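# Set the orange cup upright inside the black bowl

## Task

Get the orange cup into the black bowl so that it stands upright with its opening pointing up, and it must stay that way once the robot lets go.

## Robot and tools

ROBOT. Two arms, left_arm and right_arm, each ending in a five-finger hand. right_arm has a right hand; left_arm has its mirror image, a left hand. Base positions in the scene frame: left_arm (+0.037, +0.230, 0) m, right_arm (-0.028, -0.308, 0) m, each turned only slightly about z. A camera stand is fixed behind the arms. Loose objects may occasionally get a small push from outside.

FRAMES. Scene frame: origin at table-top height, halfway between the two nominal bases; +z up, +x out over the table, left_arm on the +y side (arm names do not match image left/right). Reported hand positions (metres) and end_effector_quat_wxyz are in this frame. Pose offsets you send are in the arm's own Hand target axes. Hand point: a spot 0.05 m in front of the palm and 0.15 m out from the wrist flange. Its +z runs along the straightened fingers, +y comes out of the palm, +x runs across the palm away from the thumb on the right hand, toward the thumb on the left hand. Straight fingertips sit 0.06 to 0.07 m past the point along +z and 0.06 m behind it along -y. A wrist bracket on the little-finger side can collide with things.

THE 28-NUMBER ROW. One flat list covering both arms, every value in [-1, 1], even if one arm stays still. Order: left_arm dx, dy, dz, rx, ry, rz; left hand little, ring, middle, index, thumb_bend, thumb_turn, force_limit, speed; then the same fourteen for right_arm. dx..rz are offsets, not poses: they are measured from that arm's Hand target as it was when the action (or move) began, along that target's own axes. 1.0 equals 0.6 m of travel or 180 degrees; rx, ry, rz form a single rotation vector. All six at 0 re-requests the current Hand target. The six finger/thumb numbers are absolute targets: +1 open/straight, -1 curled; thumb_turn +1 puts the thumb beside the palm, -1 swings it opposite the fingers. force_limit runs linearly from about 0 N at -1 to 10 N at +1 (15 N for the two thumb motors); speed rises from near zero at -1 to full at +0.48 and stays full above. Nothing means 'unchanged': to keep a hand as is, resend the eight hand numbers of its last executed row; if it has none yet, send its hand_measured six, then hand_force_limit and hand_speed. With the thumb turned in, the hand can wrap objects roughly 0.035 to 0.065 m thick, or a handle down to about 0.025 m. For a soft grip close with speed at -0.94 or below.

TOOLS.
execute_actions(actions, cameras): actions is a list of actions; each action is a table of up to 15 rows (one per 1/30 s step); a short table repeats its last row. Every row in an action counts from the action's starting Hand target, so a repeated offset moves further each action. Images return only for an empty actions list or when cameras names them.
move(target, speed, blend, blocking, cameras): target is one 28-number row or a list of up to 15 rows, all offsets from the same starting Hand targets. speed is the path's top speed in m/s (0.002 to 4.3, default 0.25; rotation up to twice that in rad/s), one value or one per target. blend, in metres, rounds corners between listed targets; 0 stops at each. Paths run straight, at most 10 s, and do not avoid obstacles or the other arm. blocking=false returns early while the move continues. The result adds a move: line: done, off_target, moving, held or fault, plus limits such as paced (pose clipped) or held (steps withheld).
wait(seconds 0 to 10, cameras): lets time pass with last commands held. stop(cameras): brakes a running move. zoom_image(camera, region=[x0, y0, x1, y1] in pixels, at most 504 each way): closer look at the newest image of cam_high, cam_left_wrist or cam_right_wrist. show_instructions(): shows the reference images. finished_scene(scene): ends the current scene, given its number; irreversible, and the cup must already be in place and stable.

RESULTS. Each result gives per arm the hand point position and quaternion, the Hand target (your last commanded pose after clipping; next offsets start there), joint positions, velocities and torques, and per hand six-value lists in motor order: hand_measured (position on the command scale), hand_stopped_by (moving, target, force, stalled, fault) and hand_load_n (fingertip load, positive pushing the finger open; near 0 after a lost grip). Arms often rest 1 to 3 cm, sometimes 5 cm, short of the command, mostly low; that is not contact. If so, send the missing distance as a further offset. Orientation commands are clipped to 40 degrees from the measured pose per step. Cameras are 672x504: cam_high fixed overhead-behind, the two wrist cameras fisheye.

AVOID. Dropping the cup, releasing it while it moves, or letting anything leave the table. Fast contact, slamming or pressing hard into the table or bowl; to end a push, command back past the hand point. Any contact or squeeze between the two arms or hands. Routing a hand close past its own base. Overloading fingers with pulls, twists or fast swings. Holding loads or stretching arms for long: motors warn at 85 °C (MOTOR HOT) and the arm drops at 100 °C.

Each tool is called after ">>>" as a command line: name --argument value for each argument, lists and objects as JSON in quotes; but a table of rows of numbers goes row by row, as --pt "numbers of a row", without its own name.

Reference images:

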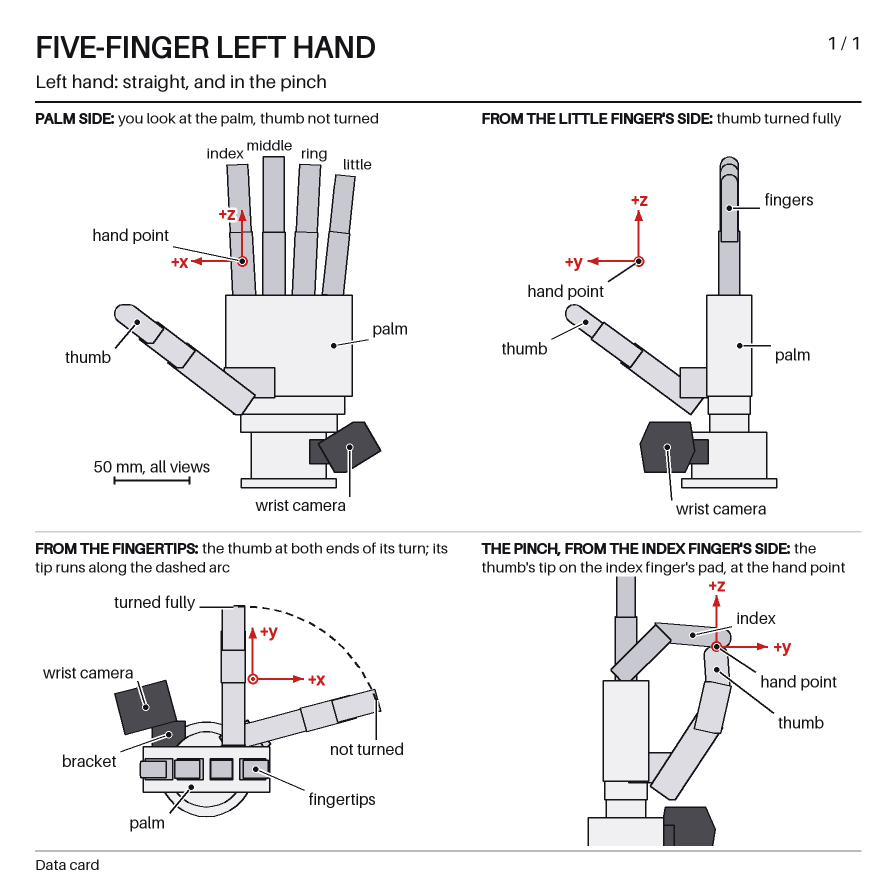

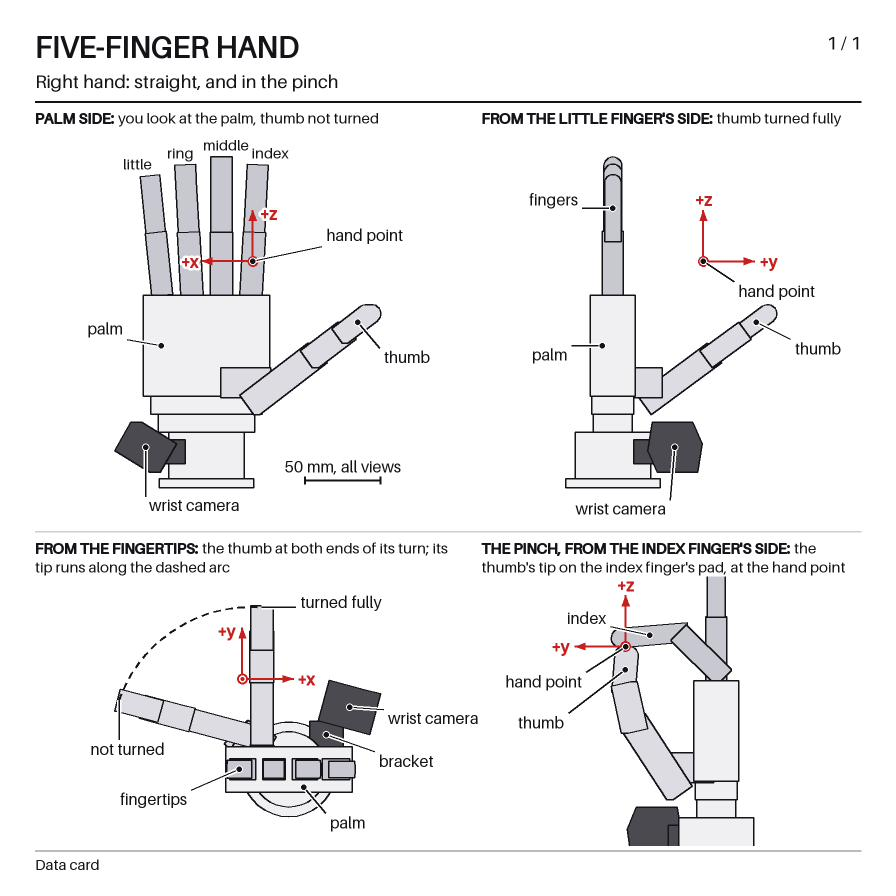

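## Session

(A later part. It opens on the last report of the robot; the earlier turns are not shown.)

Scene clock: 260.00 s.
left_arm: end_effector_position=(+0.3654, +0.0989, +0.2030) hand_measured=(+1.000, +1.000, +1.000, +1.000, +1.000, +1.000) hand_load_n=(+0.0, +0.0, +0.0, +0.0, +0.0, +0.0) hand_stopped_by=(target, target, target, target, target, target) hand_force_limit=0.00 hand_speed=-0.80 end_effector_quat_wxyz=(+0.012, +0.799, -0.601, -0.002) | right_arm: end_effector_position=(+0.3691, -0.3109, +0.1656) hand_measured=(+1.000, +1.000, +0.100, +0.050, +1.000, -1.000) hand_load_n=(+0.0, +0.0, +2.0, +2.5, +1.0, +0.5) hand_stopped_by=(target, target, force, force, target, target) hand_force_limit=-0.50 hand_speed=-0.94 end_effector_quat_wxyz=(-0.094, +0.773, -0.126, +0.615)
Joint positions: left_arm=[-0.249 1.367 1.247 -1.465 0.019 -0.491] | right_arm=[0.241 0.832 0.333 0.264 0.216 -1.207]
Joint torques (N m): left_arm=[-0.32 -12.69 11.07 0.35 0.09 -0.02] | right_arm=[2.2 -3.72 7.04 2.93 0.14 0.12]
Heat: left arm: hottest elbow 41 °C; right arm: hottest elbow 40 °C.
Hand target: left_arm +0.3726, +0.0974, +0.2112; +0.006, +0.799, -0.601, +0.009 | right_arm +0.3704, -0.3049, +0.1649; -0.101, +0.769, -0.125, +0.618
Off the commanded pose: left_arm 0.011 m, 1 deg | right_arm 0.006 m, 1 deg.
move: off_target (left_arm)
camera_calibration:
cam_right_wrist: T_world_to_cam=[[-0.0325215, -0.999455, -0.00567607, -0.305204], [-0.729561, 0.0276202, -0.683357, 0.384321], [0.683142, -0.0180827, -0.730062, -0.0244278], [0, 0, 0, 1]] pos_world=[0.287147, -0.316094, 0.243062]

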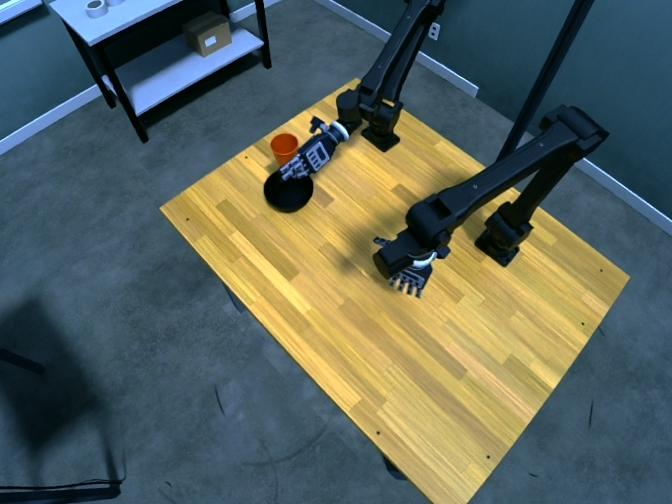

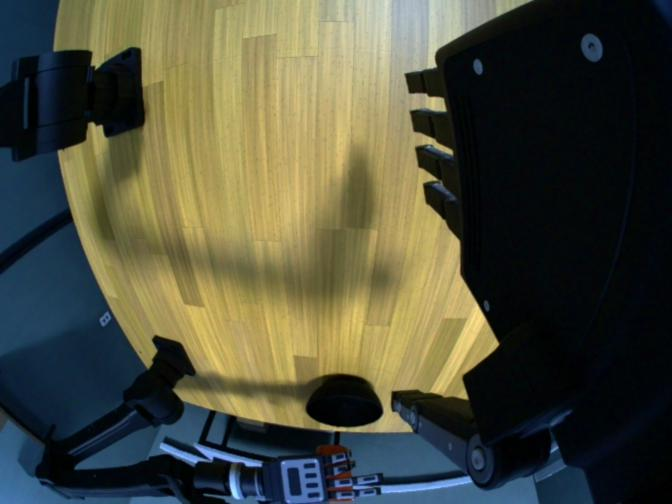

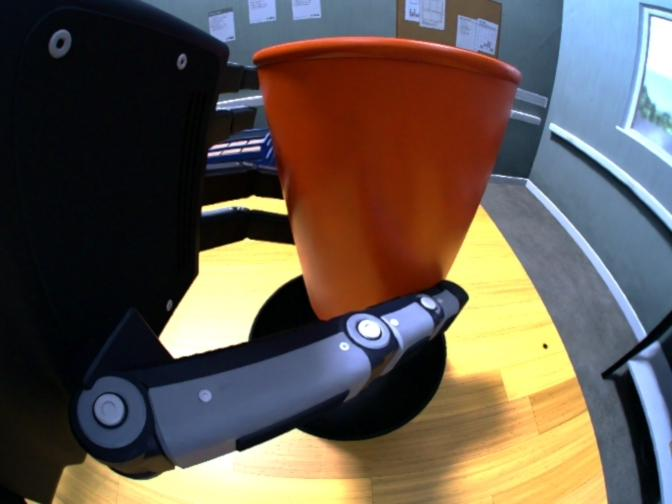

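>>> move --target '[0,0,0,0,0,0,1,1,1,1,1,1,0.0,-0.8,-0.0872,0.0082,0.0392,0,0,0,1,1,-0.2,-0.2,1,-1,-0.5,-0.94]' --speed 0.1 --cameras '["cam_high","cam_left_wrist","cam_right_wrist"]'

>>> zoom_image --camera "cam_high" --region '[255, 125, 335, 215]'

>>> zoom_image --camera "cam_left_wrist" --region '[280, 350, 420, 490]'

Scene clock: 277.70 s.
left_arm: end_effector_position=(+0.3654, +0.0989, +0.2030) hand_measured=(+1.000, +1.000, +1.000, +1.000, +1.000, +1.000) hand_load_n=(+0.0, +0.0, +0.0, +0.0, +0.0, +0.0) hand_stopped_by=(target, target, target, target, target, target) hand_force_limit=0.00 hand_speed=-0.80 end_effector_quat_wxyz=(+0.012, +0.799, -0.601, -0.002) | right_arm: end_effector_position=(+0.3823, -0.2989, +0.1106) hand_measured=(+1.000, +1.000, +0.100, +0.050, +1.000, -1.000) hand_load_n=(+0.0, +0.0, +2.0, +2.5, +1.0, +1.0) hand_stopped_by=(target, target, force, force, target, target) hand_force_limit=-0.50 hand_speed=-0.94 end_effector_quat_wxyz=(-0.093, +0.773, -0.125, +0.615)
Joint positions: left_arm=[-0.249 1.367 1.247 -1.465 0.019 -0.491] | right_arm=[0.279 1.091 0.271 0.585 0.252 -1.201]
Joint torques (N m): left_arm=[-0.26 -12.57 11.04 0.35 0.09 -0.03] | right_arm=[2.2 -5.25 5.67 2.86 0.15 0.14]
Heat: left arm: hottest elbow 41 °C; right arm: hottest elbow 41 °C.
Hand target: left_arm +0.3726, +0.0974, +0.2112; +0.006, +0.799, -0.601, +0.009 | right_arm +0.3824, -0.2928, +0.1099; -0.101, +0.769, -0.125, +0.618
Off the commanded pose: left_arm 0.011 m, 1 deg | right_arm 0.006 m, 1 deg.
move: off_target (left_arm)
camera_calibration:
cam_right_wrist: T_world_to_cam=[[-0.0318227, -0.999488, -0.00333499, -0.29366], [-0.729203, 0.0254988, -0.683822, 0.355296], [0.683557, -0.0193292, -0.729641, -0.0738942], [0, 0, 0, 1]] pos_world=[0.300249, -0.303998, 0.188064]

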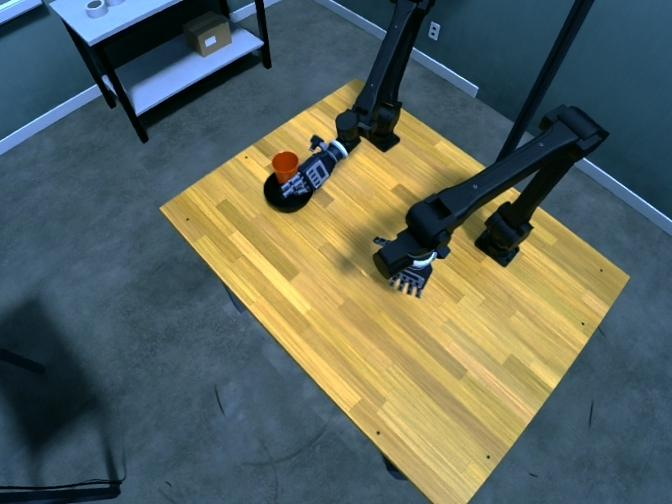

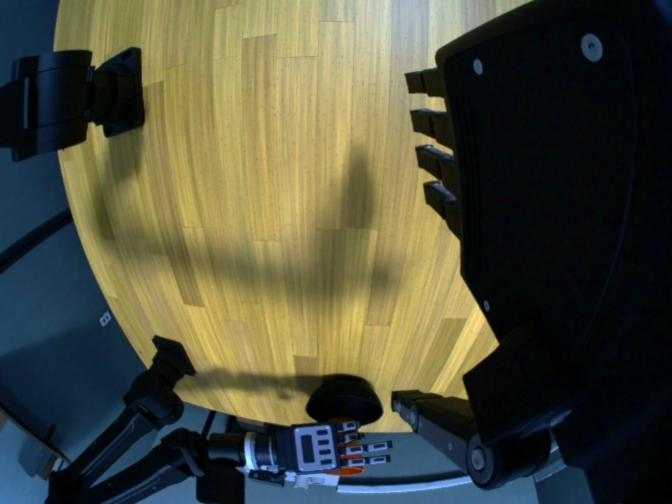

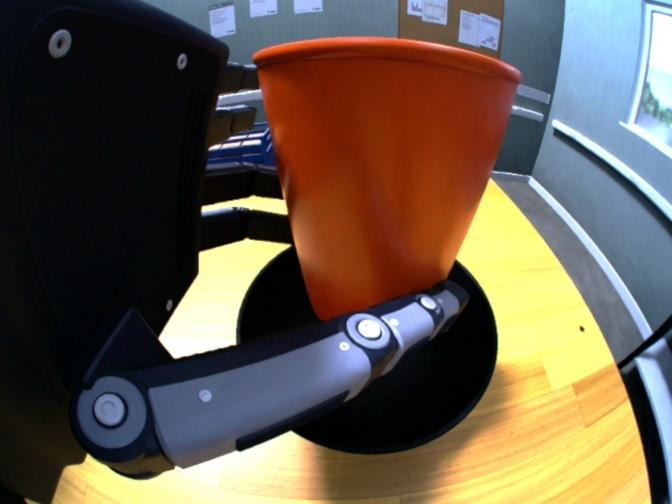

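Scaled by 5.600 from the camera's 672x504 image, which has a finer 960x720 frame.

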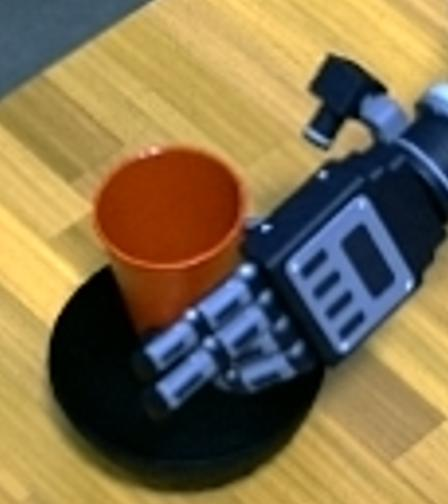

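Scaled by 3.600 from the camera's 672x504 image, which has a finer 960x720 frame.

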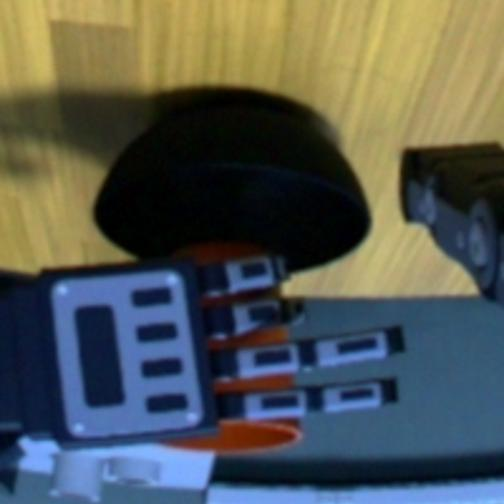

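>>> move --target '[0,0,0,0,0,0,1,1,1,1,1,1,0.0,-0.8,-0.0712,0.0327,0.0103,0.0053,0.0158,0,1,1,-0.2,-0.2,1,-1,-0.5,-0.94]' --speed 0.06 --cameras '["cam_high","cam_left_wrist","cam_right_wrist"]'

>>> zoom_image --camera "cam_high" --region '[255, 135, 335, 225]'

>>> zoom_image --camera "cam_left_wrist" --region '[280, 350, 420, 490]'

Scene clock: 307.70 s.
left_arm: end_effector_position=(+0.3654, +0.0989, +0.2030) hand_measured=(+1.000, +1.000, +1.000, +1.000, +1.000, +1.000) hand_load_n=(+0.0, +0.0, +0.0, +0.0, +0.0, +0.0) hand_stopped_by=(target, target, target, target, target, target) hand_force_limit=0.00 hand_speed=-0.80 end_effector_quat_wxyz=(+0.012, +0.799, -0.601, -0.002) | right_arm: end_effector_position=(+0.3793, -0.2990, +0.0627) hand_measured=(+1.000, +1.000, +0.100, +0.050, +1.000, -1.000) hand_load_n=(+0.0, +0.0, +2.0, +2.5, +1.0, +1.0) hand_stopped_by=(target, target, force, force, target, target) hand_force_limit=-0.50 hand_speed=-0.94 end_effector_quat_wxyz=(-0.103, +0.756, -0.125, +0.635)
Joint positions: left_arm=[-0.249 1.367 1.247 -1.465 0.019 -0.491] | right_arm=[0.279 1.402 0.189 1.034 0.248 -1.201]
Joint torques (N m): left_arm=[-0.62 -12.75 11 0.25 0.09 -0.04] | right_arm=[1.32 -6.42 3.32 2.92 -0.03 -0.02]
Heat: left arm: hottest elbow 41 °C; right arm: hottest elbow 40 °C.
Hand target: left_arm +0.3726, +0.0974, +0.2112; +0.006, +0.799, -0.601, +0.009 | right_arm +0.3784, -0.2978, +0.0629; -0.105, +0.753, -0.122, +0.638
Off the commanded pose: left_arm 0.011 m, 1 deg | right_arm 0.001 m, 1 deg.
move: off_target (left_arm)
camera_calibration:
cam_right_wrist: T_world_to_cam=[[-0.0274568, -0.999431, -0.0195851, -0.294583], [-0.691249, 0.033136, -0.721857, 0.310568], [0.722095, -0.00628169, -0.691766, -0.119888], [0, 0, 0, 1]] pos_world=[0.293162, -0.305459, 0.135482]

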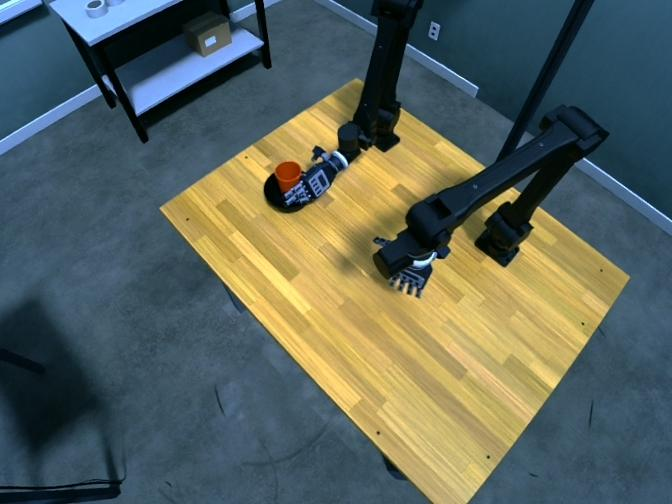

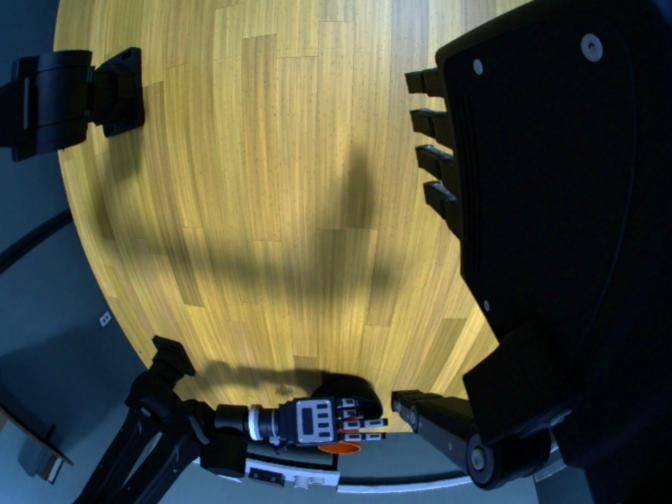

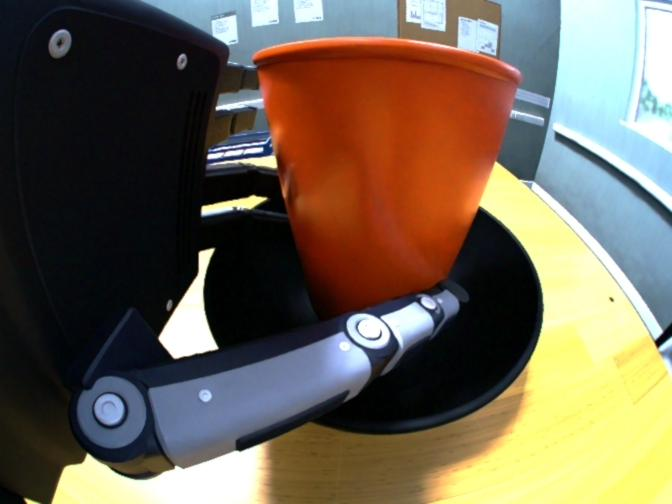

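Scaled by 5.600 from the camera's 672x504 image, which has a finer 960x720 frame.

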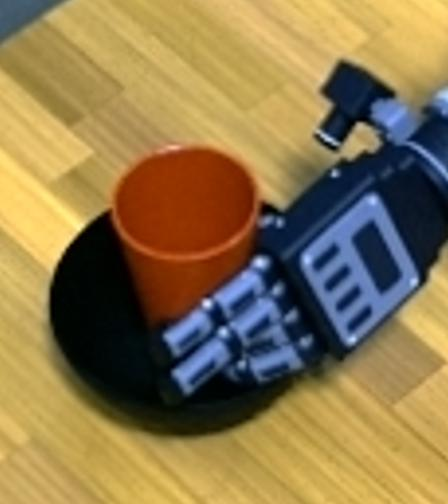

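Scaled by 3.600 from the camera's 672x504 image, which has a finer 960x720 frame.

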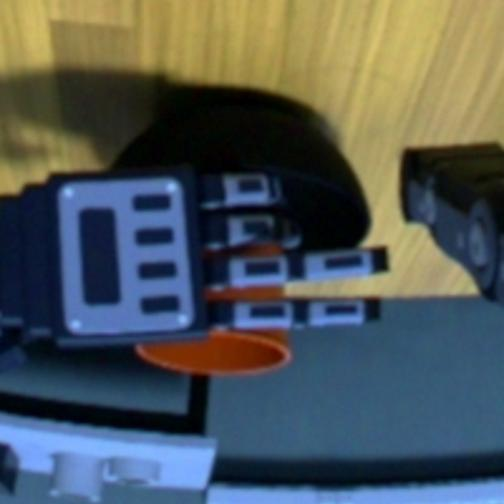

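>>> move --target '[0,0,0,0,0,0,1,1,1,1,1,1,0.0,-0.8,-0.0188,0.0135,0.0088,0,0,0,1,1,-0.2,-0.2,1,-1,-0.5,-0.94]' --speed 0.04 --cameras '["cam_high","cam_right_wrist"]'

>>> zoom_image --camera "cam_high" --region '[255, 135, 335, 225]'

Scene clock: 318.97 s.
left_arm: end_effector_position=(+0.3654, +0.0989, +0.2030) hand_measured=(+1.000, +1.000, +1.000, +1.000, +1.000, +1.000) hand_load_n=(-0.5, +0.0, +0.0, +0.0, +0.0, +0.0) hand_stopped_by=(target, target, target, target, target, target) hand_force_limit=0.00 hand_speed=-0.80 end_effector_quat_wxyz=(+0.012, +0.799, -0.601, -0.002) | right_arm: end_effector_position=(+0.3829, -0.2976, +0.0513) hand_measured=(+1.000, +1.000, +0.100, +0.050, +1.000, -1.000) hand_load_n=(+0.0, +0.0, +2.0, +2.5, +1.0, +1.0) hand_stopped_by=(target, target, force, force, target, target) hand_force_limit=-0.50 hand_speed=-0.94 end_effector_quat_wxyz=(-0.109, +0.753, -0.123, +0.637)
Joint positions: left_arm=[-0.249 1.367 1.247 -1.465 0.019 -0.491] | right_arm=[0.273 1.501 0.189 1.143 0.233 -1.201]
Joint torques (N m): left_arm=[-0.62 -12.63 11.08 0.28 0.09 -0.03] | right_arm=[0.26 -6.65 2.69 2.69 -0.19 -0.05]
Heat: left arm: hottest elbow 41 °C; right arm: hottest elbow 40 °C.
Hand target: left_arm +0.3726, +0.0974, +0.2112; +0.006, +0.799, -0.601, +0.009 | right_arm +0.3815, -0.3020, +0.0490; -0.105, +0.753, -0.122, +0.638
Off the commanded pose: left_arm 0.011 m, 1 deg | right_arm 0.005 m, 0 deg.
move: off_target (left_arm)
camera_calibration:
cam_right_wrist: T_world_to_cam=[[-0.0179456, -0.999526, -0.0250342, -0.296781], [-0.68452, 0.0305324, -0.728355, 0.301873], [0.728773, 0.00406564, -0.684743, -0.130176], [0, 0, 0, 1]] pos_world=[0.296181, -0.305328, 0.123304]
Images, in order (width x height): cam_high 672x504, cam_right_wrist 672x504.

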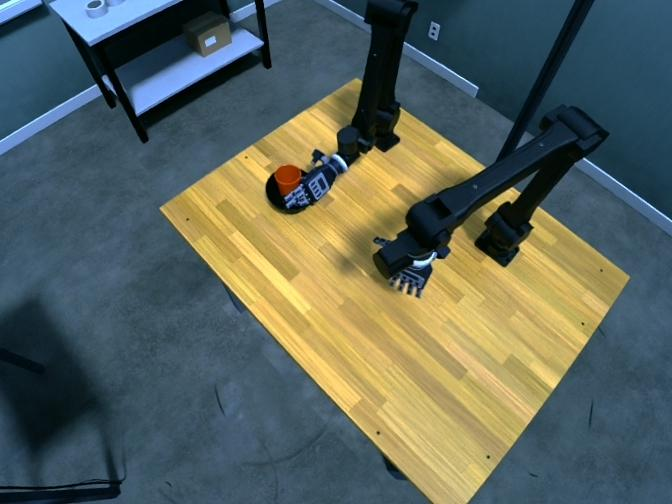

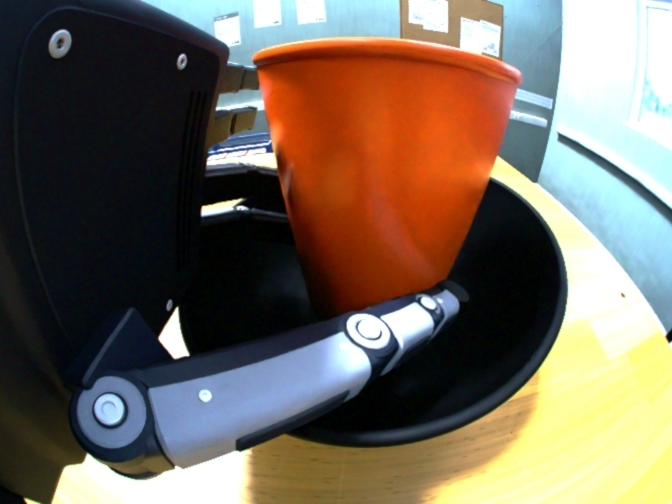

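Scaled by 5.600 from the camera's 672x504 image, which has a finer 960x720 frame.

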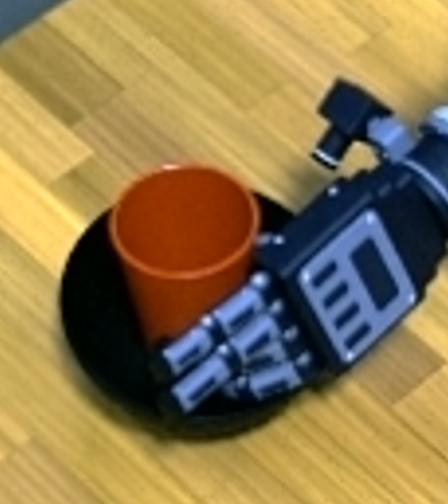

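>>> move --target '[0,0,0,0,0,0,1,1,1,1,1,1,0.0,-0.8,0,0,0,0,0,0,1,1,-0.2,-0.2,1,-1,-0.5,-0.94]' --speed 0.05 --cameras '["cam_high","cam_right_wrist"]'

Scene clock: 329.10 s.
left_arm: end_effector_position=(+0.3654, +0.0989, +0.2030) hand_measured=(+1.000, +1.000, +1.000, +1.000, +1.000, +1.000) hand_load_n=(+0.0, +0.0, +0.0, +0.0, +0.0, +0.0) hand_stopped_by=(target, target, target, target, target, target) hand_force_limit=0.00 hand_speed=-0.80 end_effector_quat_wxyz=(+0.012, +0.799, -0.601, -0.002) | right_arm: end_effector_position=(+0.3829, -0.2976, +0.0513) hand_measured=(+1.000, +1.000, +0.100, +0.050, +1.000, -1.000) hand_load_n=(+0.0, +0.0, +2.0, +3.0, +1.0, +1.0) hand_stopped_by=(target, target, force, force, target, target) hand_force_limit=-0.50 hand_speed=-0.94 end_effector_quat_wxyz=(-0.109, +0.753, -0.123, +0.637)
Joint positions: left_arm=[-0.249 1.367 1.247 -1.465 0.019 -0.491] | right_arm=[0.273 1.502 0.189 1.144 0.233 -1.201]
Joint torques (N m): left_arm=[-0.56 -12.75 11.06 0.31 0.09 -0.04] | right_arm=[0.26 -6.65 2.69 2.7 -0.19 -0.05]
Heat: left arm: hottest elbow 41 °C; right arm: hottest elbow 39 °C.
Hand target: left_arm +0.3726, +0.0974, +0.2112; +0.006, +0.799, -0.601, +0.009 | right_arm +0.3815, -0.3020, +0.0490; -0.105, +0.753, -0.122, +0.638
Off the commanded pose: left_arm 0.011 m, 1 deg | right_arm 0.005 m, 0 deg.
move: off_target (left_arm)
camera_calibration:
cam_right_wrist: T_world_to_cam=[[-0.0179456, -0.999526, -0.0250342, -0.296783], [-0.68452, 0.0305324, -0.728355, 0.3018], [0.728773, 0.00406564, -0.684743, -0.130245], [0, 0, 0, 1]] pos_world=[0.296181, -0.305328, 0.123204]
Images, in order (width x height): cam_high 672x504, cam_right_wrist 672x504.

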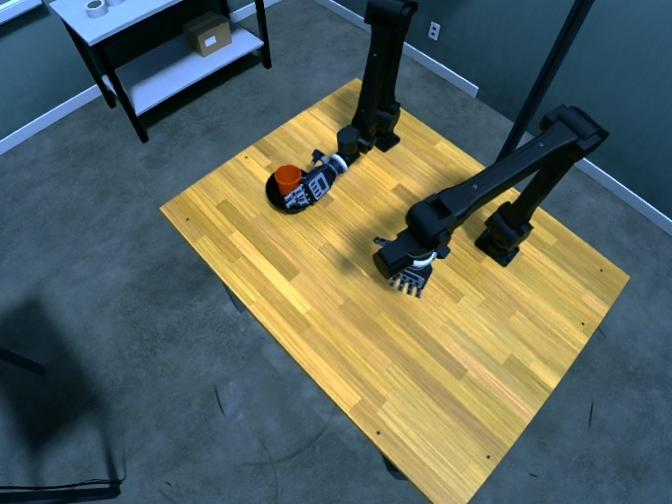

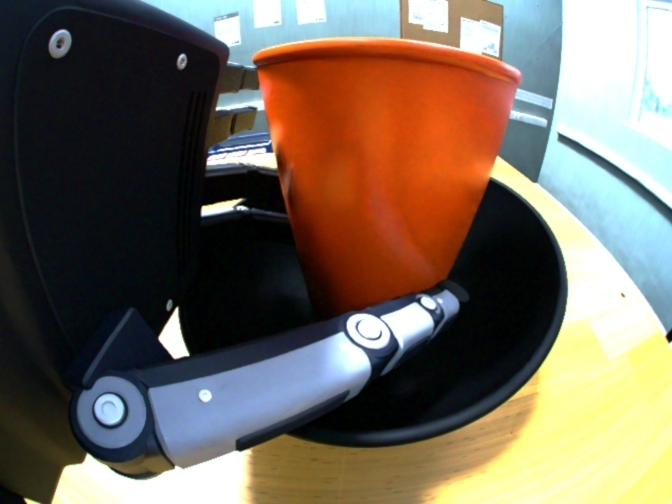

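>>> zoom_image --camera "cam_right_wrist" --region '[170, 20, 590, 460]'

>>> zoom_image --camera "cam_high" --region '[245, 140, 365, 230]'

Scaled by 1.145 from the camera's 672x504 image, which has a finer 960x720 frame.

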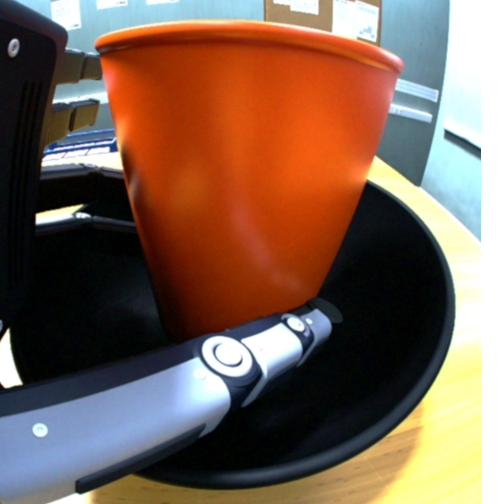

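Scaled by 4.200 from the camera's 672x504 image, which has a finer 960x720 frame.

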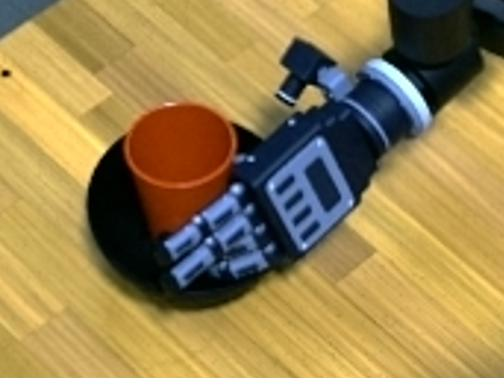

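>>> move --target '[0,0,0,0,0,0,1,1,1,1,1,1,0.0,-0.8,0.0133,0.0021,0.0011,0,0,0,1,1,-0.2,-0.2,1,-1,-0.5,-0.94]' --speed 0.03 --cameras '["cam_high","cam_right_wrist"]'

Scene clock: 333.93 s.
left_arm: end_effector_position=(+0.3654, +0.0989, +0.2030) hand_measured=(+1.000, +1.000, +1.000, +1.000, +1.000, +1.000) hand_load_n=(+0.0, +0.0, +0.0, +0.0, +0.0, +0.0) hand_stopped_by=(target, target, target, target, target, target) hand_force_limit=0.00 hand_speed=-0.80 end_effector_quat_wxyz=(+0.012, +0.799, -0.601, -0.002) | right_arm: end_effector_position=(+0.3841, -0.3020, +0.0555) hand_measured=(+1.000, +1.000, +0.100, +0.050, +1.000, -1.000) hand_load_n=(+0.0, +0.0, +2.5, +2.5, +1.0, +1.0) hand_stopped_by=(target, target, force, force, target, target) hand_force_limit=-0.50 hand_speed=-0.94 end_effector_quat_wxyz=(-0.110, +0.750, -0.125, +0.640)
Joint positions: left_arm=[-0.249 1.367 1.247 -1.465 0.019 -0.491] | right_arm=[0.255 1.483 0.189 1.133 0.217 -1.201]
Joint torques (N m): left_arm=[-0.73 -12.51 11.06 0.32 0.11 -0.02] | right_arm=[0.32 -8.59 3.14 1.37 -0.23 -0.09]
Heat: left arm: hottest elbow 41 °C; right arm: hottest elbow 39 °C.
Hand target: left_arm +0.3726, +0.0974, +0.2112; +0.006, +0.799, -0.601, +0.009 | right_arm +0.3833, -0.3058, +0.0559; -0.105, +0.753, -0.122, +0.638
Off the commanded pose: left_arm 0.011 m, 1 deg | right_arm 0.004 m, 1 deg.
move: off_target (left_arm)
camera_calibration:
cam_right_wrist: T_world_to_cam=[[-0.0203076, -0.999361, -0.0294089, -0.299768], [-0.679404, 0.0353738, -0.732911, 0.305615], [0.733483, 0.00509691, -0.679689, -0.129991], [0, 0, 0, 1]] pos_world=[0.296895, -0.309725, 0.126819]
Images, in order (width x height): cam_high 672x504, cam_right_wrist 672x504.

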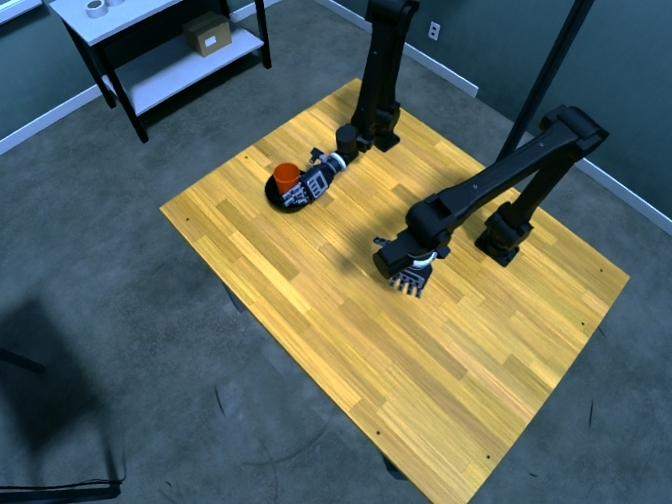

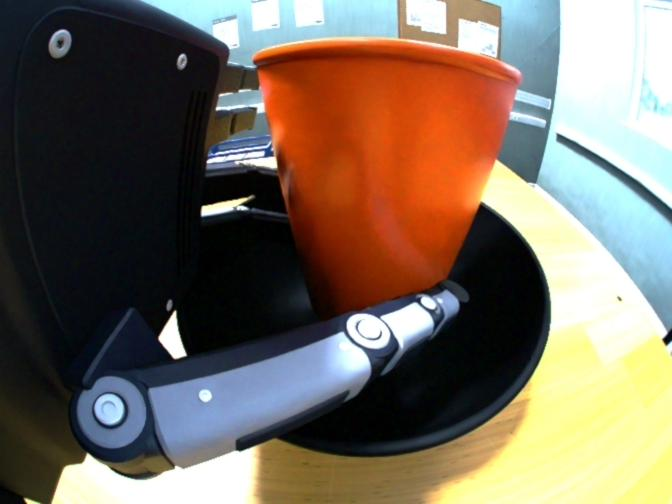

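>>> move --target '[0,0,0,0,0,0,1,1,1,1,1,1,0.0,-0.8,-0.0198,0.0035,0.0011,0,0,0,1,1,-0.2,-0.2,1,-1,-0.5,-0.94]' --speed 0.03 --cameras '["cam_high","cam_right_wrist"]'

Scene clock: 339.33 s.
left_arm: end_effector_position=(+0.3654, +0.0989, +0.2030) hand_measured=(+1.000, +1.000, +1.000, +1.000, +1.000, +1.000) hand_load_n=(+0.0, +0.0, +0.0, +0.0, +0.0, +0.0) hand_stopped_by=(target, target, target, target, target, target) hand_force_limit=0.00 hand_speed=-0.80 end_effector_quat_wxyz=(+0.012, +0.799, -0.601, -0.002) | right_arm: end_effector_position=(+0.3844, -0.3019, +0.0474) hand_measured=(+1.000, +1.000, +0.100, +0.050, +1.000, -1.000) hand_load_n=(+0.5, +0.0, +2.0, +2.5, +1.0, +1.0) hand_stopped_by=(target, target, force, force, target, target) hand_force_limit=-0.50 hand_speed=-0.94 end_effector_quat_wxyz=(-0.109, +0.751, -0.125, +0.639)
Joint positions: left_arm=[-0.249 1.367 1.247 -1.465 0.019 -0.491] | right_arm=[0.255 1.535 0.189 1.182 0.217 -1.201]
Joint torques (N m): left_arm=[-0.79 -12.45 11.02 0.29 0.09 -0.05] | right_arm=[0.97 -6.48 2.41 2.63 0.06 -0.07]
Heat: left arm: hottest elbow 41 °C; right arm: hottest elbow 39 °C.
Hand target: left_arm +0.3726, +0.0974, +0.2112; +0.006, +0.799, -0.601, +0.009 | right_arm +0.3820, -0.3040, +0.0441; -0.105, +0.753, -0.122, +0.638
Off the commanded pose: left_arm 0.011 m, 1 deg | right_arm 0.005 m, 1 deg.
move: off_target (left_arm)
camera_calibration:
cam_right_wrist: T_world_to_cam=[[-0.0207494, -0.999373, -0.0286759, -0.29985], [-0.681572, 0.0351236, -0.730908, 0.300554], [0.731457, 0.0043788, -0.681874, -0.13502], [0, 0, 0, 1]] pos_world=[0.297389, -0.309627, 0.119012]
Images, in order (width x height): cam_high 672x504, cam_right_wrist 672x504.

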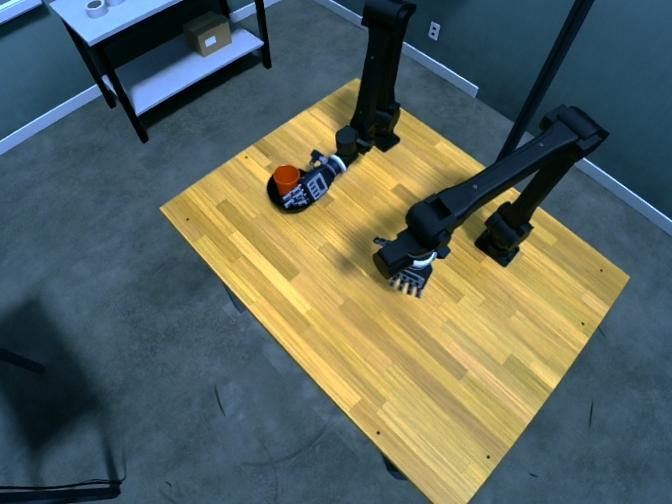

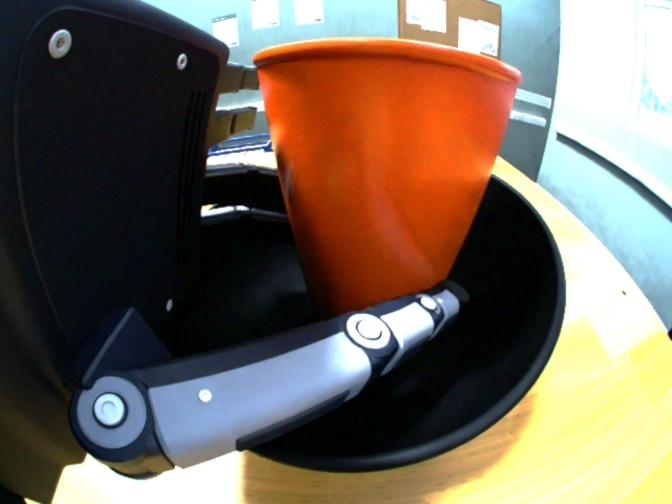

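>>> move --target '[0,0,0,0,0,0,1,1,1,1,1,1,0.0,-0.8,-0.0093,0.0031,0.0018,0,0,0,1,1,-0.2,-0.2,1,-1,-0.5,-0.94]' --speed 0.03 --cameras '["cam_high","cam_right_wrist"]'

Scene clock: 348.90 s.
left_arm: end_effector_position=(+0.3654, +0.0989, +0.2030) hand_measured=(+1.000, +1.000, +1.000, +1.000, +1.000, +1.000) hand_load_n=(+0.0, +0.0, +0.0, +0.0, +0.0, +0.0) hand_stopped_by=(target, target, target, target, target, target) hand_force_limit=0.00 hand_speed=-0.80 end_effector_quat_wxyz=(+0.012, +0.799, -0.601, -0.002) | right_arm: end_effector_position=(+0.3854, -0.3017, +0.0439) hand_measured=(+1.000, +1.000, +0.100, +0.050, +1.000, -1.000) hand_load_n=(+0.0, +0.0, +2.0, +2.5, +1.0, +0.5) hand_stopped_by=(target, target, force, force, target, target) hand_force_limit=-0.50 hand_speed=-0.94 end_effector_quat_wxyz=(-0.111, +0.748, -0.125, +0.642)
Joint positions: left_arm=[-0.249 1.367 1.247 -1.465 0.019 -0.491] | right_arm=[0.255 1.575 0.189 1.23 0.217 -1.201]
Joint torques (N m): left_arm=[-0.73 -12.63 11.02 0.29 0.1 -0.05] | right_arm=[0.97 -6.59 2.13 2.43 0.06 -0.07]
Heat: left arm: hottest elbow 41 °C; right arm: hottest elbow 39 °C.
Hand target: left_arm +0.3726, +0.0974, +0.2112; +0.006, +0.799, -0.601, +0.009 | right_arm +0.3821, -0.3040, +0.0381; -0.105, +0.753, -0.122, +0.638
Off the commanded pose: left_arm 0.011 m, 1 deg | right_arm 0.007 m, 1 deg.
move: off_target (left_arm)
camera_calibration:
cam_right_wrist: T_world_to_cam=[[-0.0204502, -0.99932, -0.0306857, -0.299702], [-0.675586, 0.036437, -0.73638, 0.296957], [0.736997, 0.00567172, -0.675872, -0.140183], [0, 0, 0, 1]] pos_world=[0.297805, -0.309523, 0.114731]
Images, in order (width x height): cam_high 672x504, cam_right_wrist 672x504.

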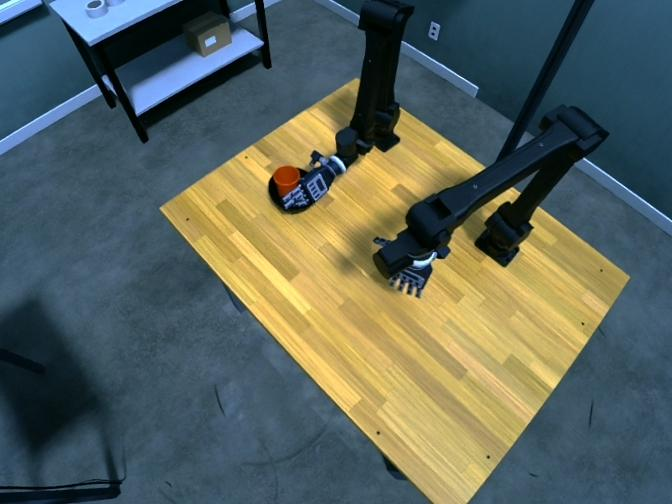

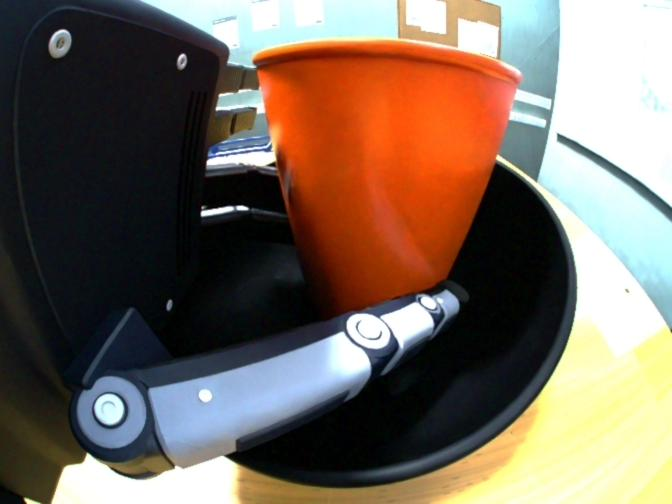

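>>> move --target '[0,0,0,0,0,0,1,1,1,1,1,1,0.0,-0.8,0,0,0,0,0,0,1,1,0.5,0.5,1,-1,-0.5,-0.9]' --speed 0.03 --cameras '["cam_high","cam_right_wrist"]'

Scene clock: 354.60 s.
left_arm: end_effector_position=(+0.3654, +0.0989, +0.2030) hand_measured=(+1.000, +1.000, +1.000, +1.000, +1.000, +1.000) hand_load_n=(+0.0, +0.0, +0.0, +0.0, +0.0, +0.0) hand_stopped_by=(target, target, target, target, target, target) hand_force_limit=0.00 hand_speed=-0.80 end_effector_quat_wxyz=(+0.012, +0.799, -0.601, -0.002) | right_arm: end_effector_position=(+0.3854, -0.3024, +0.0444) hand_measured=(+1.000, +1.000, +0.500, +0.500, +1.000, -1.000) hand_load_n=(+0.0, +0.0, +0.0, -2.5, +0.0, -0.5) hand_stopped_by=(target, target, target, target, target, target) hand_force_limit=-0.50 hand_speed=-0.90 end_effector_quat_wxyz=(-0.109, +0.748, -0.126, +0.643)
Joint positions: left_arm=[-0.249 1.367 1.247 -1.465 0.019 -0.491] | right_arm=[0.255 1.576 0.189 1.233 0.22 -1.202]
Joint torques (N m): left_arm=[-0.56 -12.4 11.08 0.29 0.09 -0.04] | right_arm=[0.97 -6.65 2.13 2.39 -0.05 -0.05]
Heat: left arm: hottest elbow 41 °C; right arm: hottest elbow 38 °C.
Hand target: left_arm +0.3726, +0.0974, +0.2112; +0.006, +0.799, -0.601, +0.009 | right_arm +0.3821, -0.3039, +0.0380; -0.105, +0.753, -0.122, +0.638
Off the commanded pose: left_arm 0.011 m, 1 deg | right_arm 0.007 m, 1 deg.
move: off_target (left_arm)
camera_calibration:
cam_right_wrist: T_world_to_cam=[[-0.0232029, -0.999306, -0.0291243, -0.29936], [-0.674027, 0.0371522, -0.737772, 0.297045], [0.738343, 0.00251209, -0.674421, -0.14145], [0, 0, 0, 1]] pos_world=[0.297709, -0.309833, 0.115036]
Images, in order (width x height): cam_high 672x504, cam_right_wrist 672x504.

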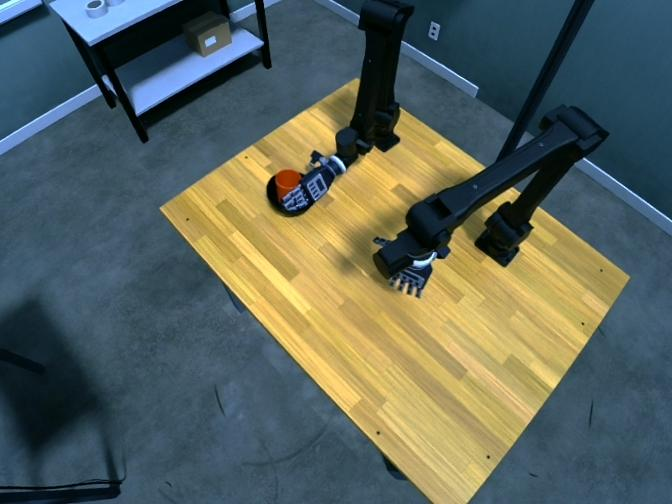

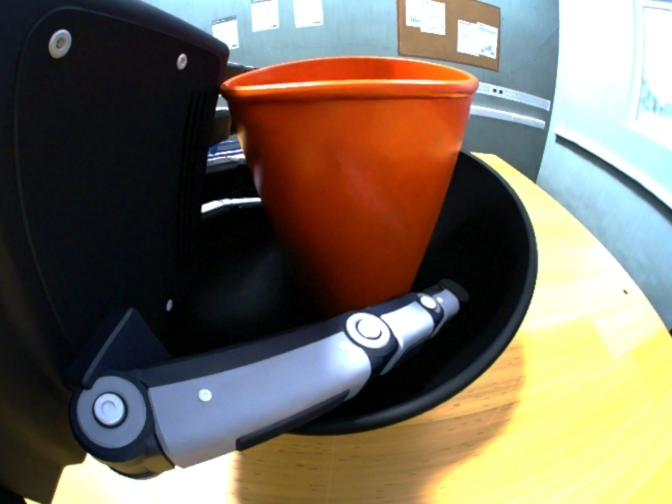

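>>> zoom_image --camera "cam_high" --region '[245, 140, 365, 230]'

Scaled by 4.200 from the camera's 672x504 image, which has a finer 960x720 frame.

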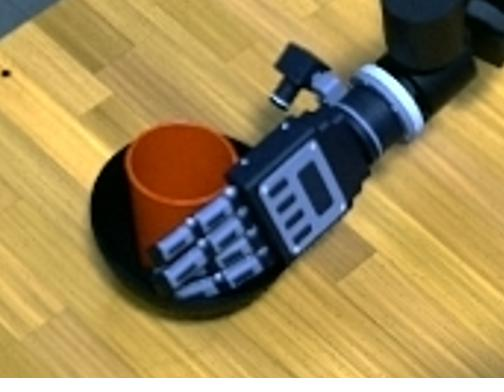

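>>> move --target '[0,0,0,0,0,0,1,1,1,1,1,1,0.0,-0.8,0.031,-0.0333,-0.0235,0,0,0,1,1,0.5,0.5,1,-1,-0.5,-0.9]' --speed 0.05 --cameras '["cam_high","cam_right_wrist"]'

Scene clock: 365.27 s.
left_arm: end_effector_position=(+0.3654, +0.0989, +0.2030) hand_measured=(+1.000, +1.000, +1.000, +1.000, +1.000, +1.000) hand_load_n=(+0.0, +0.0, +0.0, +0.0, +0.0, +0.0) hand_stopped_by=(target, target, target, target, target, target) hand_force_limit=0.00 hand_speed=-0.80 end_effector_quat_wxyz=(+0.012, +0.799, -0.601, -0.002) | right_arm: end_effector_position=(+0.3748, -0.2958, +0.0638) hand_measured=(+1.000, +1.000, +0.500, +0.500, +1.000, -1.000) hand_load_n=(+0.0, +0.0, +0.0, +0.0, +0.0, +0.0) hand_stopped_by=(target, target, target, target, target, target) hand_force_limit=-0.50 hand_speed=-0.90 end_effector_quat_wxyz=(-0.101, +0.751, -0.126, +0.640)
Joint positions: left_arm=[-0.249 1.367 1.247 -1.465 0.019 -0.491] | right_arm=[0.304 1.41 0.177 1.066 0.28 -1.202]
Joint torques (N m): left_arm=[-0.5 -12.57 10.97 0.34 0.1 -0.05] | right_arm=[2.2 -8.29 3.25 1.52 0.13 0.07]
Heat: left arm: hottest elbow 42 °C; right arm: hottest elbow 38 °C.
Hand target: left_arm +0.3726, +0.0974, +0.2112; +0.006, +0.799, -0.601, +0.009 | right_arm +0.3720, -0.2910, +0.0639; -0.105, +0.753, -0.122, +0.638
Off the commanded pose: left_arm 0.011 m, 1 deg | right_arm 0.006 m, 1 deg.
move: off_target (left_arm)
camera_calibration:
cam_right_wrist: T_world_to_cam=[[-0.0333685, -0.999307, -0.0164864, -0.289439], [-0.680927, 0.0348058, -0.731524, 0.305447], [0.731591, -0.0131838, -0.681617, -0.122145], [0, 0, 0, 1]] pos_world=[0.287689, -0.30148, 0.135414]
Images, in order (width x height): cam_high 672x504, cam_right_wrist 672x504.

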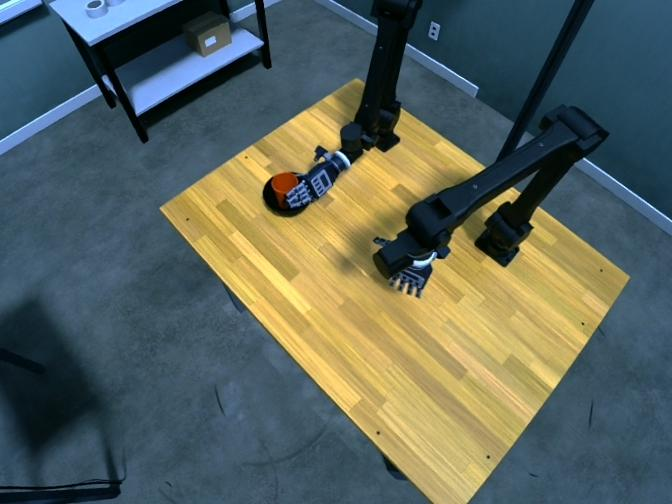

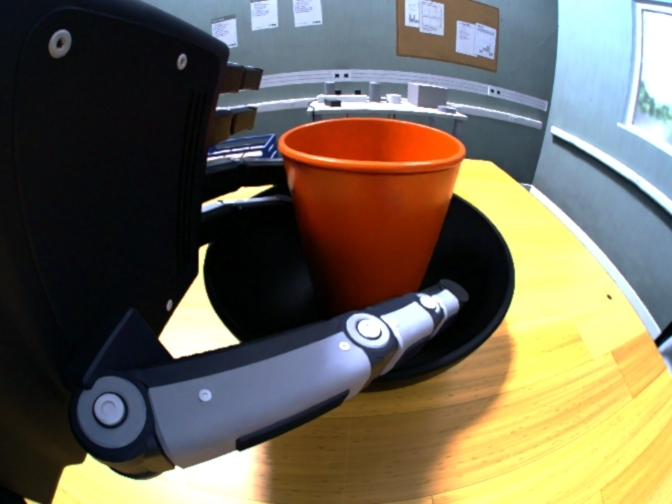

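>>> move --pt "0 0 0 0 0 0 1 1 1 1 1 1 0.0 -0.8 0.0333 -0.0817 -0.0602 0 0 0 1 1 0.5 0.5 1 -1 -0.5 -0.9" --pt "0 0 0 0 0 0 1 1 1 1 1 1 0.0 -0.8 0.1288 -0.2193 -0.1667 0 0 0 1 1 0.5 0.5 1 -1 -0.5 -0.9" --speed 0.08 --blend 0.01 --cameras '["cam_high","cam_right_wrist"]'

Scene clock: 371.67 s.
left_arm: end_effector_position=(+0.3654, +0.0989, +0.2030) hand_measured=(+1.000, +1.000, +1.000, +1.000, +1.000, +1.000) hand_load_n=(+0.0, +0.0, +0.0, +0.0, +0.0, +0.0) hand_stopped_by=(target, target, target, target, target, target) hand_force_limit=0.00 hand_speed=-0.80 end_effector_quat_wxyz=(+0.012, +0.799, -0.601, -0.002) | right_arm: end_effector_position=(+0.2853, -0.2060, +0.1663) hand_measured=(+1.000, +1.000, +0.500, +0.500, +1.000, -1.000) hand_load_n=(+0.0, +0.0, +0.0, +0.0, +0.0, +0.0) hand_stopped_by=(target, target, target, target, target, target) hand_force_limit=-0.50 hand_speed=-0.90 end_effector_quat_wxyz=(-0.079, +0.766, -0.109, +0.629)
Joint positions: left_arm=[-0.249 1.367 1.247 -1.465 0.019 -0.491] | right_arm=[0.893 0.744 0.296 0.143 0.857 -1.07]
Joint torques (N m): left_arm=[-0.56 -12.57 11 0.29 0.08 -0.04] | right_arm=[2.26 -4.07 11.66 1.24 0.28 0.21]
Heat: left arm: hottest elbow 42 °C; right arm: hottest elbow 39 °C.
Hand target: left_arm +0.3726, +0.0974, +0.2112; +0.006, +0.799, -0.601, +0.009 | right_arm +0.2920, -0.1909, +0.1939; -0.105, +0.753, -0.122, +0.638
Off the commanded pose: left_arm 0.011 m, 1 deg | right_arm 0.032 m, 4 deg.
move: off_target (left_arm, right_arm)
camera_calibration:
cam_right_wrist: T_world_to_cam=[[-0.0300467, -0.998805, 0.0385359, -0.211098], [-0.708672, -0.00590132, -0.705513, 0.311558], [0.704898, -0.0485077, -0.707648, 0.0190644], [0, 0, 0, 1]] pos_world=[0.201011, -0.208083, 0.241434]
Images, in order (width x height): cam_high 672x504, cam_right_wrist 672x504.

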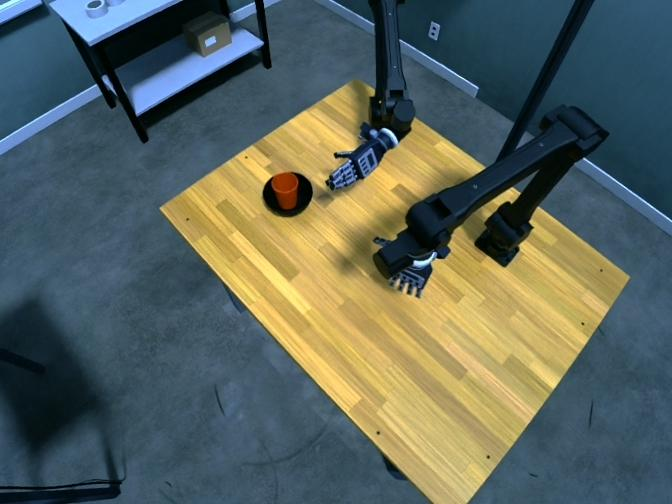

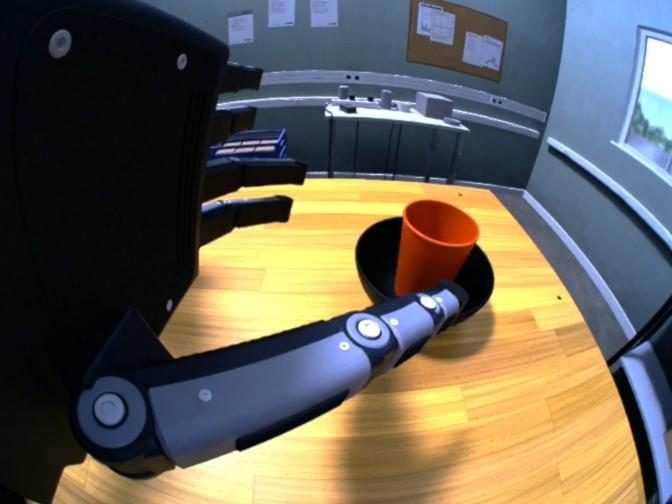

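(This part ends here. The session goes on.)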